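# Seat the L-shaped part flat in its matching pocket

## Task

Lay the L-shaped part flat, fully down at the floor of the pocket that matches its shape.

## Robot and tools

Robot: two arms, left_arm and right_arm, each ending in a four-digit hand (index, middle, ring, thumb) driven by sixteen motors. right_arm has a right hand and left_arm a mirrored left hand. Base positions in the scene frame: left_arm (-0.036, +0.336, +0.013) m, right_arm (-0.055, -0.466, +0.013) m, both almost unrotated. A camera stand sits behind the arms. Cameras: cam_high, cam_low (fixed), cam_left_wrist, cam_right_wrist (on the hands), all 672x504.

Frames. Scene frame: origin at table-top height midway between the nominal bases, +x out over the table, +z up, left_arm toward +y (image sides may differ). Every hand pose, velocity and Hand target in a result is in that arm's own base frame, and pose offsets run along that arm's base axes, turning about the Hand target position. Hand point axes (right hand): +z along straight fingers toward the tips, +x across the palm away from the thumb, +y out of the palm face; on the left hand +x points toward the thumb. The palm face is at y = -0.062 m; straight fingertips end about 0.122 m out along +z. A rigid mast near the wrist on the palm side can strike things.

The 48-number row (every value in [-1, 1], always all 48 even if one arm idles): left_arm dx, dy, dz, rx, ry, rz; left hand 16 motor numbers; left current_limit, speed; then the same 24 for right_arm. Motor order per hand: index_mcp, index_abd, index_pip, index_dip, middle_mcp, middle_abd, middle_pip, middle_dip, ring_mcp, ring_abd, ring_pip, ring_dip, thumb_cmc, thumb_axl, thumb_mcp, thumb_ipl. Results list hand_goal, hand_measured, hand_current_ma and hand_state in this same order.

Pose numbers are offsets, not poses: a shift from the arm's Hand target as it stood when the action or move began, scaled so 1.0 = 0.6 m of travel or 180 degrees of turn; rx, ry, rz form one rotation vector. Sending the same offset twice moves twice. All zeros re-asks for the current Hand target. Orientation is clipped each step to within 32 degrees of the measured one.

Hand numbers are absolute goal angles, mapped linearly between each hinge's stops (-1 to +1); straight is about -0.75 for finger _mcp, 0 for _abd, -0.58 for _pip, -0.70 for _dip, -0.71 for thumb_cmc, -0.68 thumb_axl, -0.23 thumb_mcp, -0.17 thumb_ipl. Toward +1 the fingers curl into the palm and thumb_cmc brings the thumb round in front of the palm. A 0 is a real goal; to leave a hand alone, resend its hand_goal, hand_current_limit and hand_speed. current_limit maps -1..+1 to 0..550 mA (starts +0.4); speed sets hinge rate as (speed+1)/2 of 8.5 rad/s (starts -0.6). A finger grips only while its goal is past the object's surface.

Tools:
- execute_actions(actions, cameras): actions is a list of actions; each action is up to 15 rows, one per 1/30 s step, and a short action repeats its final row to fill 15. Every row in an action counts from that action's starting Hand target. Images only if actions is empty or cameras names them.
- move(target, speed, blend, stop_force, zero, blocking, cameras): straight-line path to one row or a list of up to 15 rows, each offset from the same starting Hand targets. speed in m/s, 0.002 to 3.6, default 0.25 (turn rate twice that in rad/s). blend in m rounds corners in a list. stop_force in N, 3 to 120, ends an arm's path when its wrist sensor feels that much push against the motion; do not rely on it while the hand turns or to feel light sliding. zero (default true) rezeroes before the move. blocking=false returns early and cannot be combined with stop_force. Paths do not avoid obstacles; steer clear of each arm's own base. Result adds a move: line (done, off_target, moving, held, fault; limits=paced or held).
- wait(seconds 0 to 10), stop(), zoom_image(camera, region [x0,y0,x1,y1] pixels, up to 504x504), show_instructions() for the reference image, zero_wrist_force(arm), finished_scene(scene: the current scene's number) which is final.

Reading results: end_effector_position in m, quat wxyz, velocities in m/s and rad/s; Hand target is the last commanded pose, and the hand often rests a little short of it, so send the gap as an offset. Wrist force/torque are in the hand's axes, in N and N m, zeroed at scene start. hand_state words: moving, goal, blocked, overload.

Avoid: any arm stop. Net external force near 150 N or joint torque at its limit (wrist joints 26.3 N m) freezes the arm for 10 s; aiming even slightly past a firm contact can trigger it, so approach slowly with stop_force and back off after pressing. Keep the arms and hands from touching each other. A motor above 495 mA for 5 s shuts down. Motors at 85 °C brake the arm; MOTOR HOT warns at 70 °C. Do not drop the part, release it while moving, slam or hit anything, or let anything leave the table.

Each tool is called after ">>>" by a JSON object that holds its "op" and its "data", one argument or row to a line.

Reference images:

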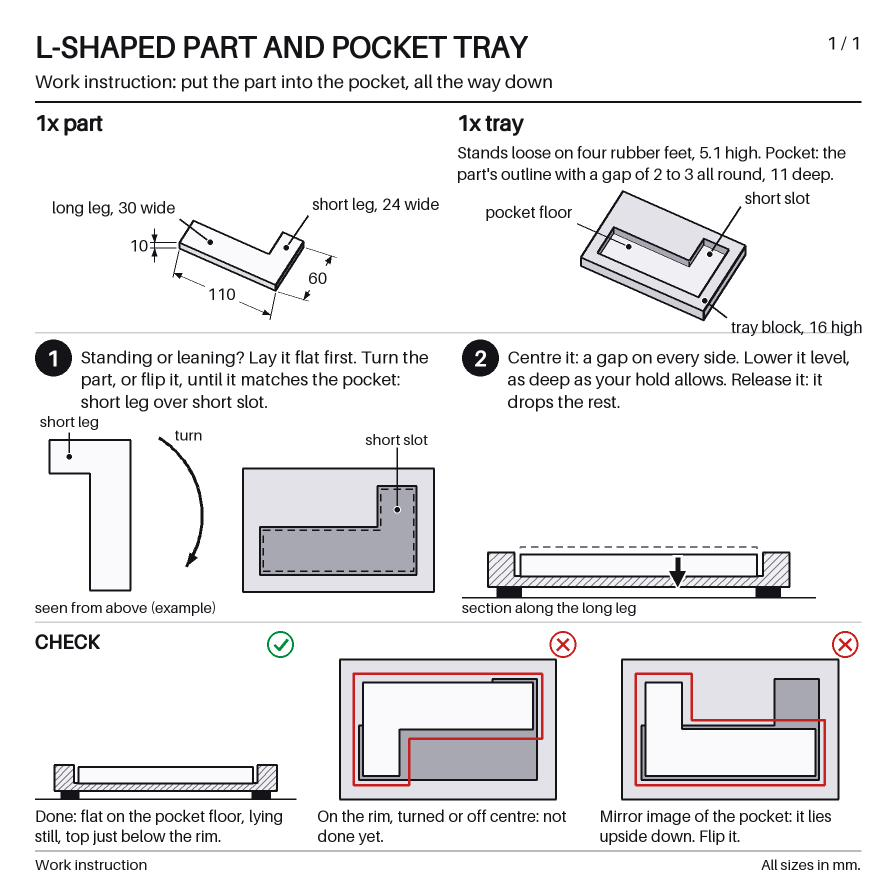

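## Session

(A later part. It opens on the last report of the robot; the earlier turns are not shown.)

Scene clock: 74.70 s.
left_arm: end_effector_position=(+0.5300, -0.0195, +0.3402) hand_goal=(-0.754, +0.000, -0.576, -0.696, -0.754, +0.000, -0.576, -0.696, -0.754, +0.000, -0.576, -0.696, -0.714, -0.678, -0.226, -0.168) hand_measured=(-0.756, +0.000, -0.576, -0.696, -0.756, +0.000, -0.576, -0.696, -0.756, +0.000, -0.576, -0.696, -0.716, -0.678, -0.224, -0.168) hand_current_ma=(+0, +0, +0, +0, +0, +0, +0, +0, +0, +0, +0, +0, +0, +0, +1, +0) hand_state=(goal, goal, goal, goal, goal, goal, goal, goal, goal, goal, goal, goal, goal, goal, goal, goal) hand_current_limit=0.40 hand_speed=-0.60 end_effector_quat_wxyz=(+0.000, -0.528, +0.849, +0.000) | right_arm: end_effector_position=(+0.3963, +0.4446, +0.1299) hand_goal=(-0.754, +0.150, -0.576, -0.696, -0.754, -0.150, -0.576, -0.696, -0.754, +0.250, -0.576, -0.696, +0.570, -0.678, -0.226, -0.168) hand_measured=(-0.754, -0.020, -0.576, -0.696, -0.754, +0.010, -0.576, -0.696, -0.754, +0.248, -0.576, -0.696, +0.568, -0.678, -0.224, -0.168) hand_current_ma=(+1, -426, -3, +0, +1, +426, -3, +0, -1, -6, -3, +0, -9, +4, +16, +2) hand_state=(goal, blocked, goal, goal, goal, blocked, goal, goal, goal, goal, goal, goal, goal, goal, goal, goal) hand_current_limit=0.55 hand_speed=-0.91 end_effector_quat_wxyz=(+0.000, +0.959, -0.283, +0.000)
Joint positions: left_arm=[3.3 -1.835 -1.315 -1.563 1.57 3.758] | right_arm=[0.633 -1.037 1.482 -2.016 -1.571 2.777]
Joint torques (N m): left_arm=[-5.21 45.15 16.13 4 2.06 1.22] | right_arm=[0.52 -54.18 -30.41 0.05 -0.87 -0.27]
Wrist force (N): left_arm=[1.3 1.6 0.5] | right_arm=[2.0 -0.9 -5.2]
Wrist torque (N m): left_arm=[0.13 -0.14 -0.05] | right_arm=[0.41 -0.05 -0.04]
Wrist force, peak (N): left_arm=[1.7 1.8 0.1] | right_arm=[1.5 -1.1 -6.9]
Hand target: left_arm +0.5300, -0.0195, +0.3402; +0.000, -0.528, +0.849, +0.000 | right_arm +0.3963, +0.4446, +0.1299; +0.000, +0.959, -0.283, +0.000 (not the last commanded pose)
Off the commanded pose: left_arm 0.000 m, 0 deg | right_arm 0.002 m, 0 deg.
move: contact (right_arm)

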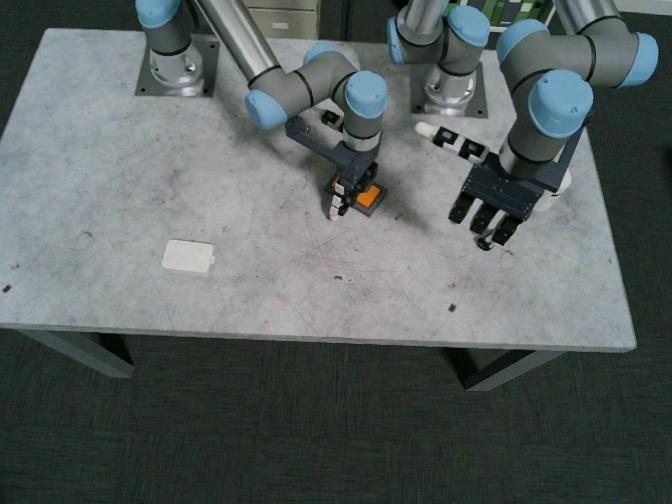

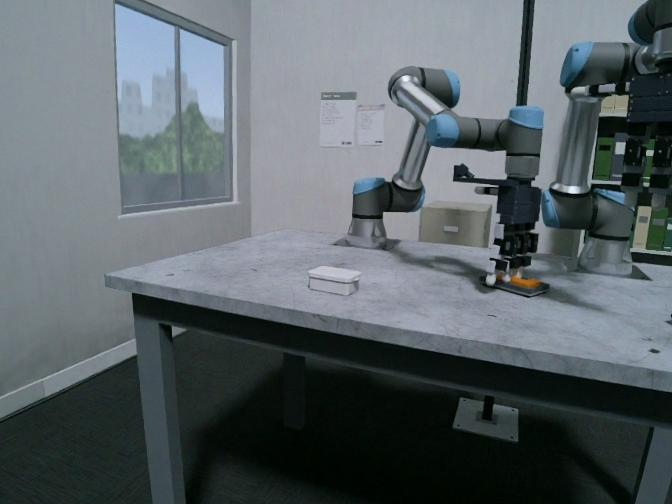

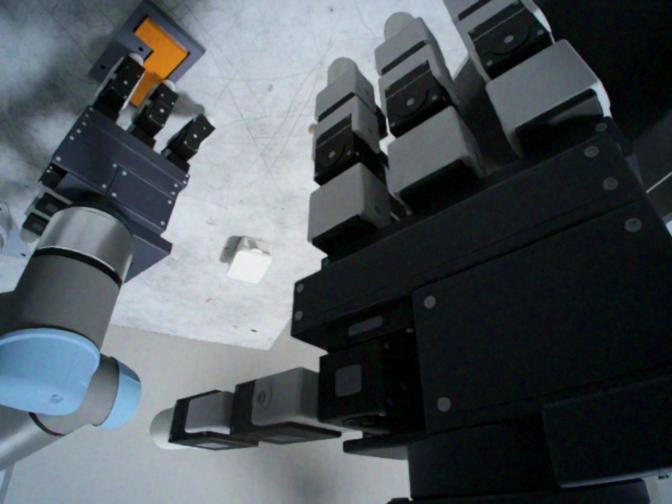

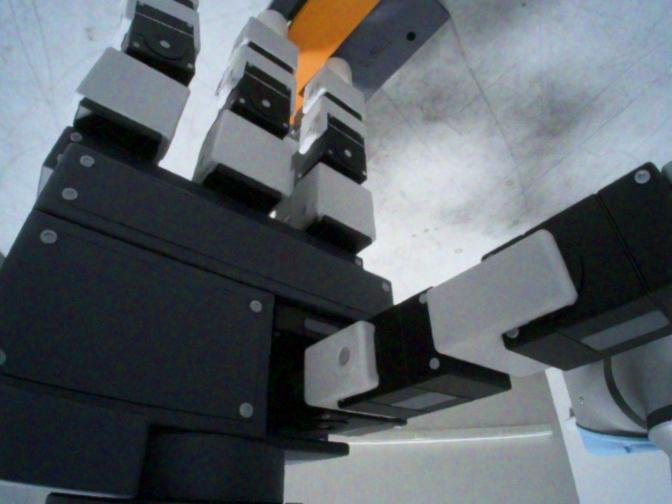

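>>> {"op": "move", "data": {
  "target": [
    [0,0,0,0,0,0,-0.754,0,-0.576,-0.696,-0.754,0,-0.576,-0.696,-0.754,0,-0.576,-0.696,-0.714,-0.678,-0.226,-0.168,0.4,-0.6,0,0,0.0008,0,0,0,-0.754,0.15,-0.576,-0.696,-0.754,-0.15,-0.576,-0.696,-0.754,0.25,-0.576,-0.696,0.571,-0.678,-0.226,-0.168,0.55,-0.91],
    [0,0,0,0,0,0,-0.754,0,-0.576,-0.696,-0.754,0,-0.576,-0.696,-0.754,0,-0.576,-0.696,-0.714,-0.678,-0.226,-0.168,0.4,-0.6,0,0,0.0008,0,0,0,-0.754,-0.07,-0.576,-0.696,-0.754,0.06,-0.576,-0.696,-0.754,0.25,-0.576,-0.696,0.571,-0.678,-0.226,-0.168,0.4,-0.95]
  ],
  "speed": 0.02,
  "cameras": ["cam_high", "cam_low", "cam_left_wrist", "cam_right_wrist"]
}}

>>> {"op": "zoom_image", "data": {
  "camera": "cam_high",
  "region": [353, 180, 393, 220]
}}

>>> {"op": "zoom_image", "data": {
  "camera": "cam_left_wrist",
  "region": [110, 5, 200, 95]
}}

>>> {"op": "zoom_image", "data": {
  "camera": "cam_low",
  "region": [470, 250, 560, 310]
}}

Scene clock: 76.97 s.
left_arm: end_effector_position=(+0.5300, -0.0195, +0.3402) hand_goal=(-0.754, +0.000, -0.576, -0.696, -0.754, +0.000, -0.576, -0.696, -0.754, +0.000, -0.576, -0.696, -0.714, -0.678, -0.226, -0.168) hand_measured=(-0.756, +0.000, -0.576, -0.696, -0.756, +0.000, -0.576, -0.696, -0.756, +0.000, -0.576, -0.696, -0.716, -0.678, -0.224, -0.168) hand_current_ma=(+0, +0, +0, +0, +0, +0, +0, +0, +0, +0, +0, +0, +0, +0, +1, +0) hand_state=(goal, goal, goal, goal, goal, goal, goal, goal, goal, goal, goal, goal, goal, goal, goal, goal) hand_current_limit=0.40 hand_speed=-0.60 end_effector_quat_wxyz=(+0.000, -0.528, +0.849, +0.000) | right_arm: end_effector_position=(+0.3963, +0.4446, +0.1304) hand_goal=(-0.754, -0.070, -0.576, -0.696, -0.754, +0.060, -0.576, -0.696, -0.754, +0.250, -0.576, -0.696, +0.570, -0.678, -0.226, -0.168) hand_measured=(-0.754, -0.066, -0.576, -0.696, -0.754, +0.056, -0.576, -0.696, -0.754, +0.248, -0.576, -0.696, +0.568, -0.678, -0.224, -0.168) hand_current_ma=(+1, +15, -3, +0, +1, -13, -3, +0, -1, -6, -3, +0, -9, +4, +16, +2) hand_state=(goal, goal, goal, goal, goal, goal, goal, goal, goal, goal, goal, goal, goal, goal, goal, goal) hand_current_limit=0.40 hand_speed=-0.95 end_effector_quat_wxyz=(+0.000, +0.959, -0.283, +0.000)
Joint positions: left_arm=[3.3 -1.835 -1.315 -1.563 1.57 3.758] | right_arm=[0.633 -1.038 1.482 -2.015 -1.571 2.777]
Joint torques (N m): left_arm=[-5.84 45.6 16.87 3.85 2.22 1.25] | right_arm=[-0.85 -56.84 -32.77 -0.44 -0.91 -1.36]
Wrist force (N): left_arm=[1.3 1.8 -0.1] | right_arm=[1.0 -1.1 -0.3]
Wrist torque (N m): left_arm=[0.19 -0.14 -0.06] | right_arm=[0.02 0.03 -0.13]
Wrist force, peak (N): left_arm=[1.4 2.0 0.3] | right_arm=[1.2 -1.2 -5.1]
Hand target: left_arm +0.5300, -0.0195, +0.3402; +0.000, -0.528, +0.849, +0.000 | right_arm +0.3963, +0.4446, +0.1304; +0.000, +0.959, -0.283, +0.000
Off the commanded pose: left_arm 0.000 m, 0 deg | right_arm 0.000 m, 0 deg.
move: done

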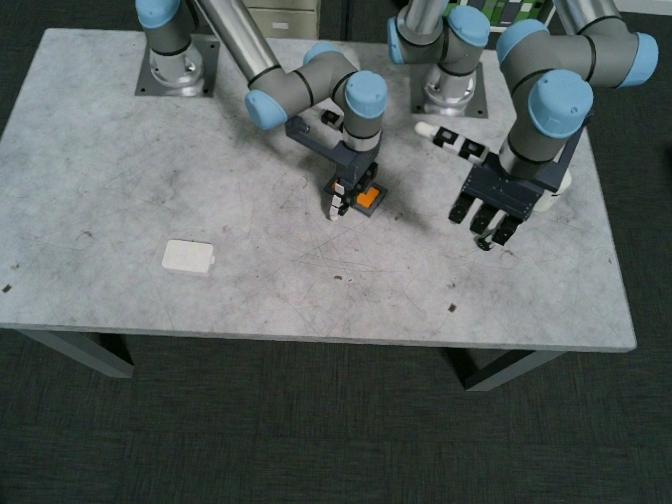

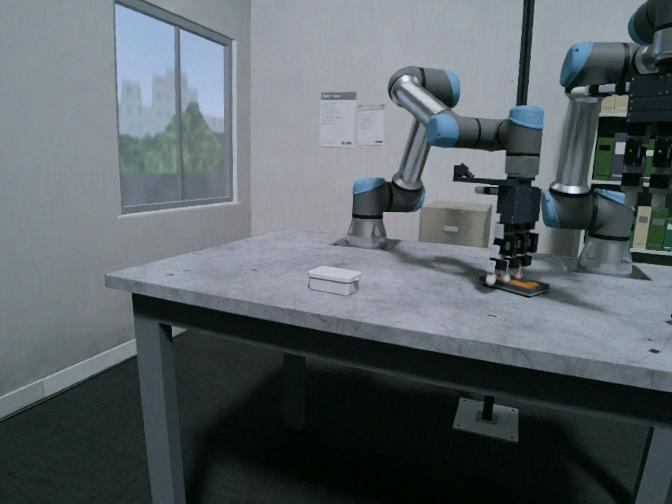

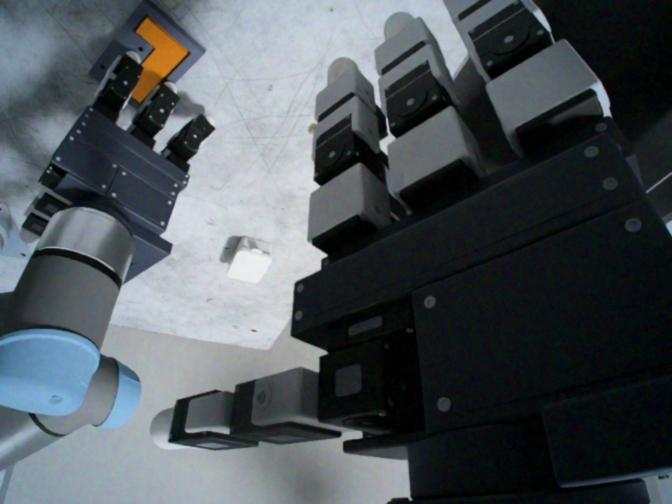

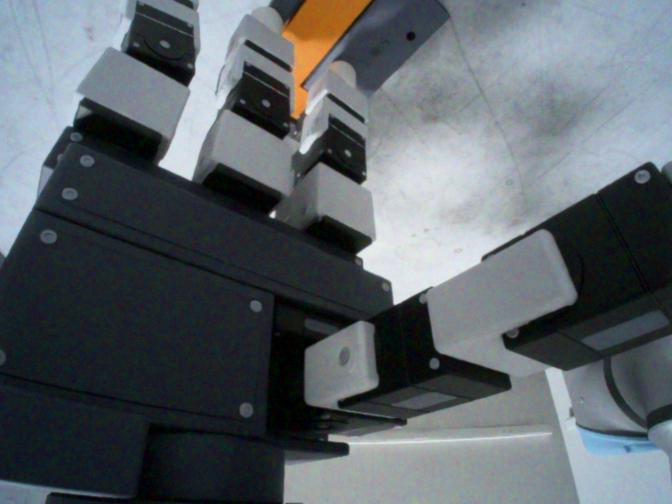

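Scaled by 12.600 from the camera's 672x504 image, which has a finer 960x720 frame.

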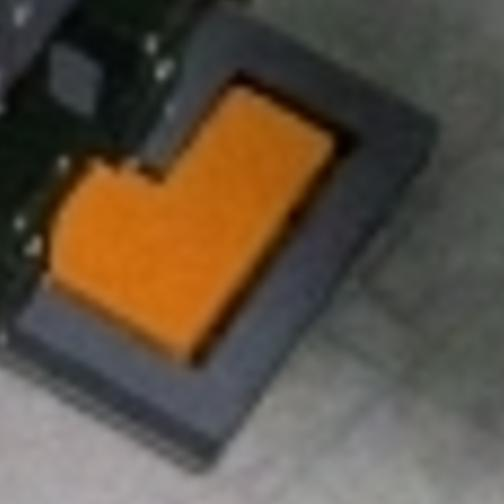

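Scaled by 5.600 from the camera's 672x504 image, which has a finer 960x720 frame.

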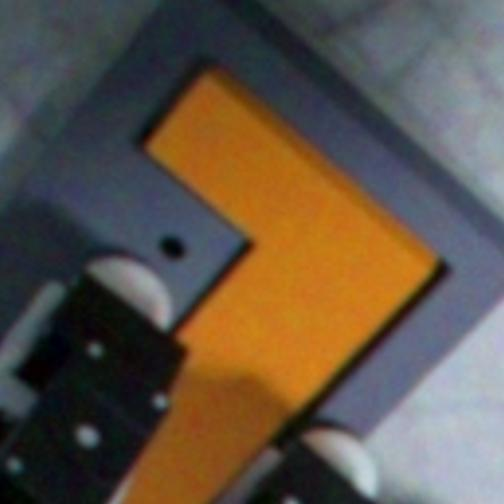

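Scaled by 5.600 from the camera's 672x504 image, which has a finer 960x720 frame.

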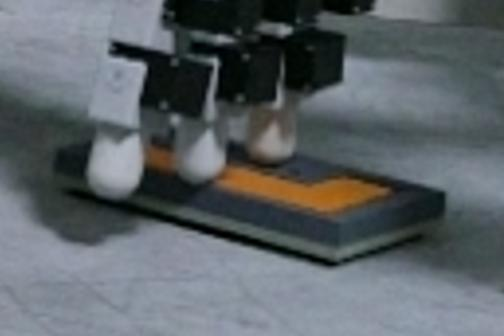

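>>> {"op": "move", "data": {
  "target": [
    [0,0,0,0,0,0,-0.754,0,-0.576,-0.696,-0.754,0,-0.576,-0.696,-0.754,0,-0.576,-0.696,-0.714,-0.678,-0.226,-0.168,0.4,-0.6,0,0,0.1,0,0,0,-0.754,-0.07,-0.576,-0.696,-0.754,0.06,-0.576,-0.696,-0.754,0.25,-0.576,-0.696,0.571,-0.678,-0.226,-0.168,0.4,-0.95],
    [0,0,0,0,0,0,-0.754,0,-0.576,-0.696,-0.754,0,-0.576,-0.696,-0.754,0,-0.576,-0.696,-0.714,-0.678,-0.226,-0.168,0.4,-0.6,0.05,-0.25,0.22,0,0,0,-0.754,-0.07,-0.576,-0.696,-0.754,0.06,-0.576,-0.696,-0.754,0.25,-0.576,-0.696,0.571,-0.678,-0.226,-0.168,0.4,-0.95]
  ],
  "speed": [0.12, 0.35],
  "blend": [0.03, 0],
  "cameras": ["cam_high", "cam_low", "cam_left_wrist"]
}}

>>> {"op": "zoom_image", "data": {
  "camera": "cam_high",
  "region": [318, 155, 393, 225]
}}

>>> {"op": "zoom_image", "data": {
  "camera": "cam_left_wrist",
  "region": [80, 0, 210, 120]
}}

>>> {"op": "zoom_image", "data": {
  "camera": "cam_low",
  "region": [470, 260, 560, 305]
}}

Scene clock: 79.20 s.
left_arm: end_effector_position=(+0.5300, -0.0195, +0.3402) hand_goal=(-0.754, +0.000, -0.576, -0.696, -0.754, +0.000, -0.576, -0.696, -0.754, +0.000, -0.576, -0.696, -0.714, -0.678, -0.226, -0.168) hand_measured=(-0.756, +0.000, -0.576, -0.696, -0.756, +0.000, -0.576, -0.696, -0.756, +0.000, -0.576, -0.696, -0.716, -0.678, -0.224, -0.168) hand_current_ma=(+0, +0, +0, +0, +0, +0, +0, +0, +0, +0, +0, +0, +0, +0, +1, +0) hand_state=(goal, goal, goal, goal, goal, goal, goal, goal, goal, goal, goal, goal, goal, goal, goal, goal) hand_current_limit=0.40 hand_speed=-0.60 end_effector_quat_wxyz=(+0.000, -0.528, +0.849, +0.000) | right_arm: end_effector_position=(+0.4262, +0.2947, +0.2623) hand_goal=(-0.754, -0.070, -0.576, -0.696, -0.754, +0.060, -0.576, -0.696, -0.754, +0.250, -0.576, -0.696, +0.570, -0.678, -0.226, -0.168) hand_measured=(-0.754, -0.066, -0.576, -0.696, -0.754, +0.058, -0.576, -0.696, -0.754, +0.248, -0.576, -0.696, +0.568, -0.678, -0.224, -0.168) hand_current_ma=(+1, +13, -3, +0, +1, -11, -3, +0, -1, -6, -3, +0, -8, +4, +16, +2) hand_state=(goal, goal, goal, goal, goal, goal, goal, goal, goal, goal, goal, goal, goal, goal, goal, goal) hand_current_limit=0.40 hand_speed=-0.95 end_effector_quat_wxyz=(+0.000, +0.959, -0.283, +0.000)
Joint positions: left_arm=[3.3 -1.835 -1.315 -1.563 1.57 3.758] | right_arm=[0.402 -1.315 1.525 -1.781 -1.571 2.546]
Joint torques (N m): left_arm=[-5.85 45.52 16.78 3.89 1.99 1.01] | right_arm=[-7.79 -47.82 -9.76 -0.23 1.92 -1.7]
Wrist force (N): left_arm=[1.4 1.7 0.4] | right_arm=[1.4 -0.8 -0.1]
Wrist torque (N m): left_arm=[0.14 -0.15 -0.04] | right_arm=[0.04 -0.05 0.01]
Wrist force, peak (N): left_arm=[1.7 1.8 0.2] | right_arm=[2.0 0.2 -1.2]
Hand target: left_arm +0.5300, -0.0195, +0.3402; +0.000, -0.528, +0.849, +0.000 | right_arm +0.4263, +0.2946, +0.2624; +0.000, +0.959, -0.283, +0.000
Off the commanded pose: left_arm 0.000 m, 0 deg | right_arm 0.000 m, 0 deg.
move: done
Images, in order (width x height): cam_high 672x504, cam_low 672x504, cam_left_wrist 672x504.

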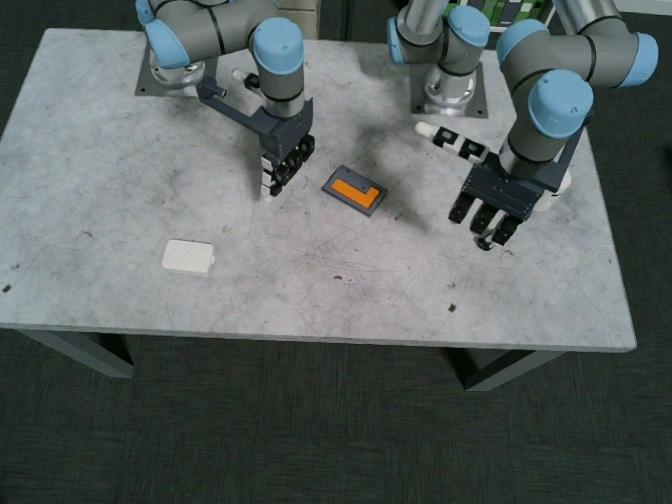

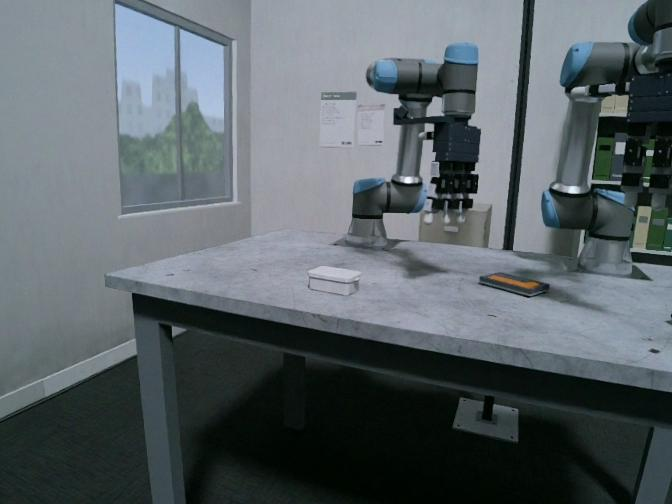

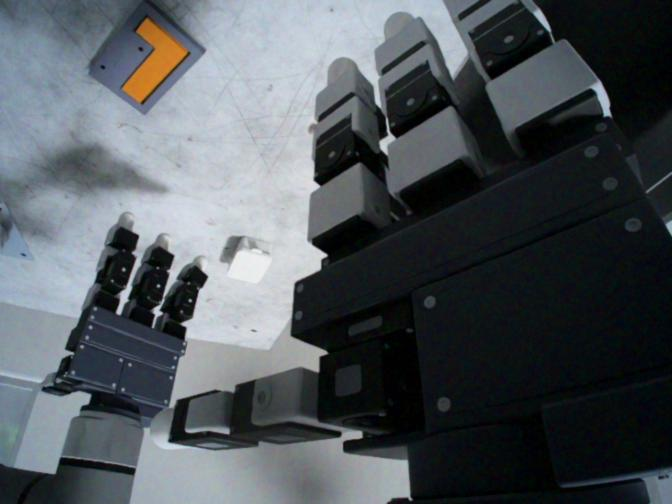

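Scaled by 6.720 from the camera's 672x504 image, which has a finer 960x720 frame.

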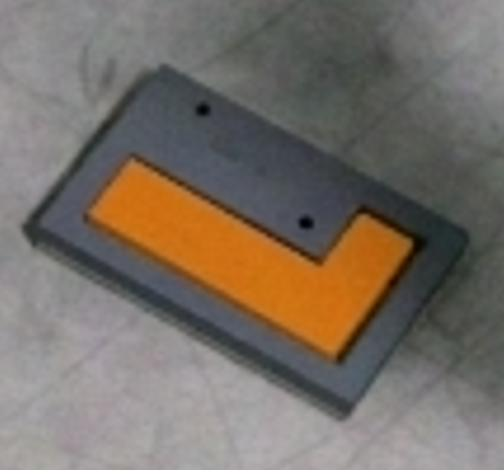

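Scaled by 3.877 from the camera's 672x504 image, which has a finer 960x720 frame.

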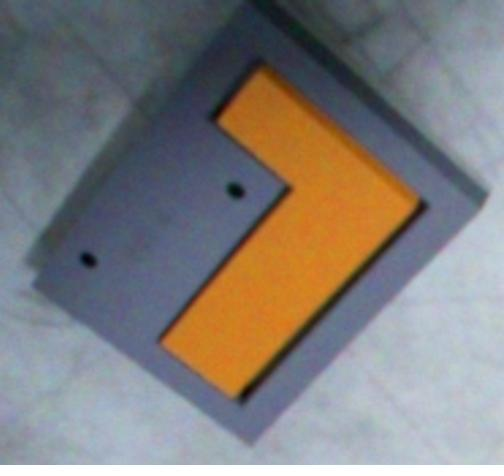

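Scaled by 5.600 from the camera's 672x504 image, which has a finer 960x720 frame.

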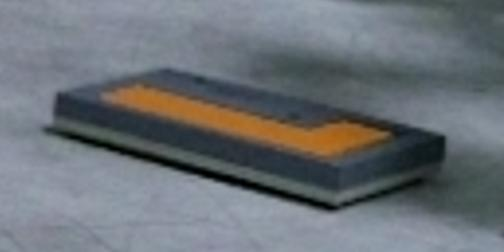

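>>> {"op": "zoom_image", "data": {
  "camera": "cam_low",
  "region": [485, 268, 550, 298]
}}

>>> {"op": "zoom_image", "data": {
  "camera": "cam_left_wrist",
  "region": [110, 10, 200, 60]
}}

Scaled by 7.754 from the camera's 672x504 image, which has a finer 960x720 frame.

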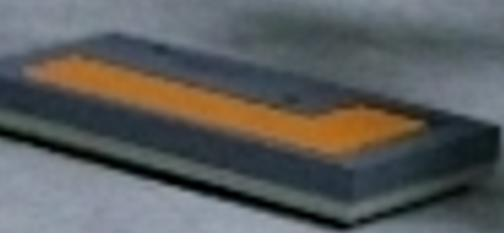

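Scaled by 5.600 from the camera's 672x504 image, which has a finer 960x720 frame.

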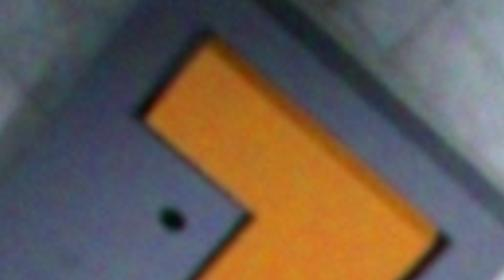

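>>> {"op": "finished_scene", "data": {
  "scene": 3
}}

The scene is finished: the task was done.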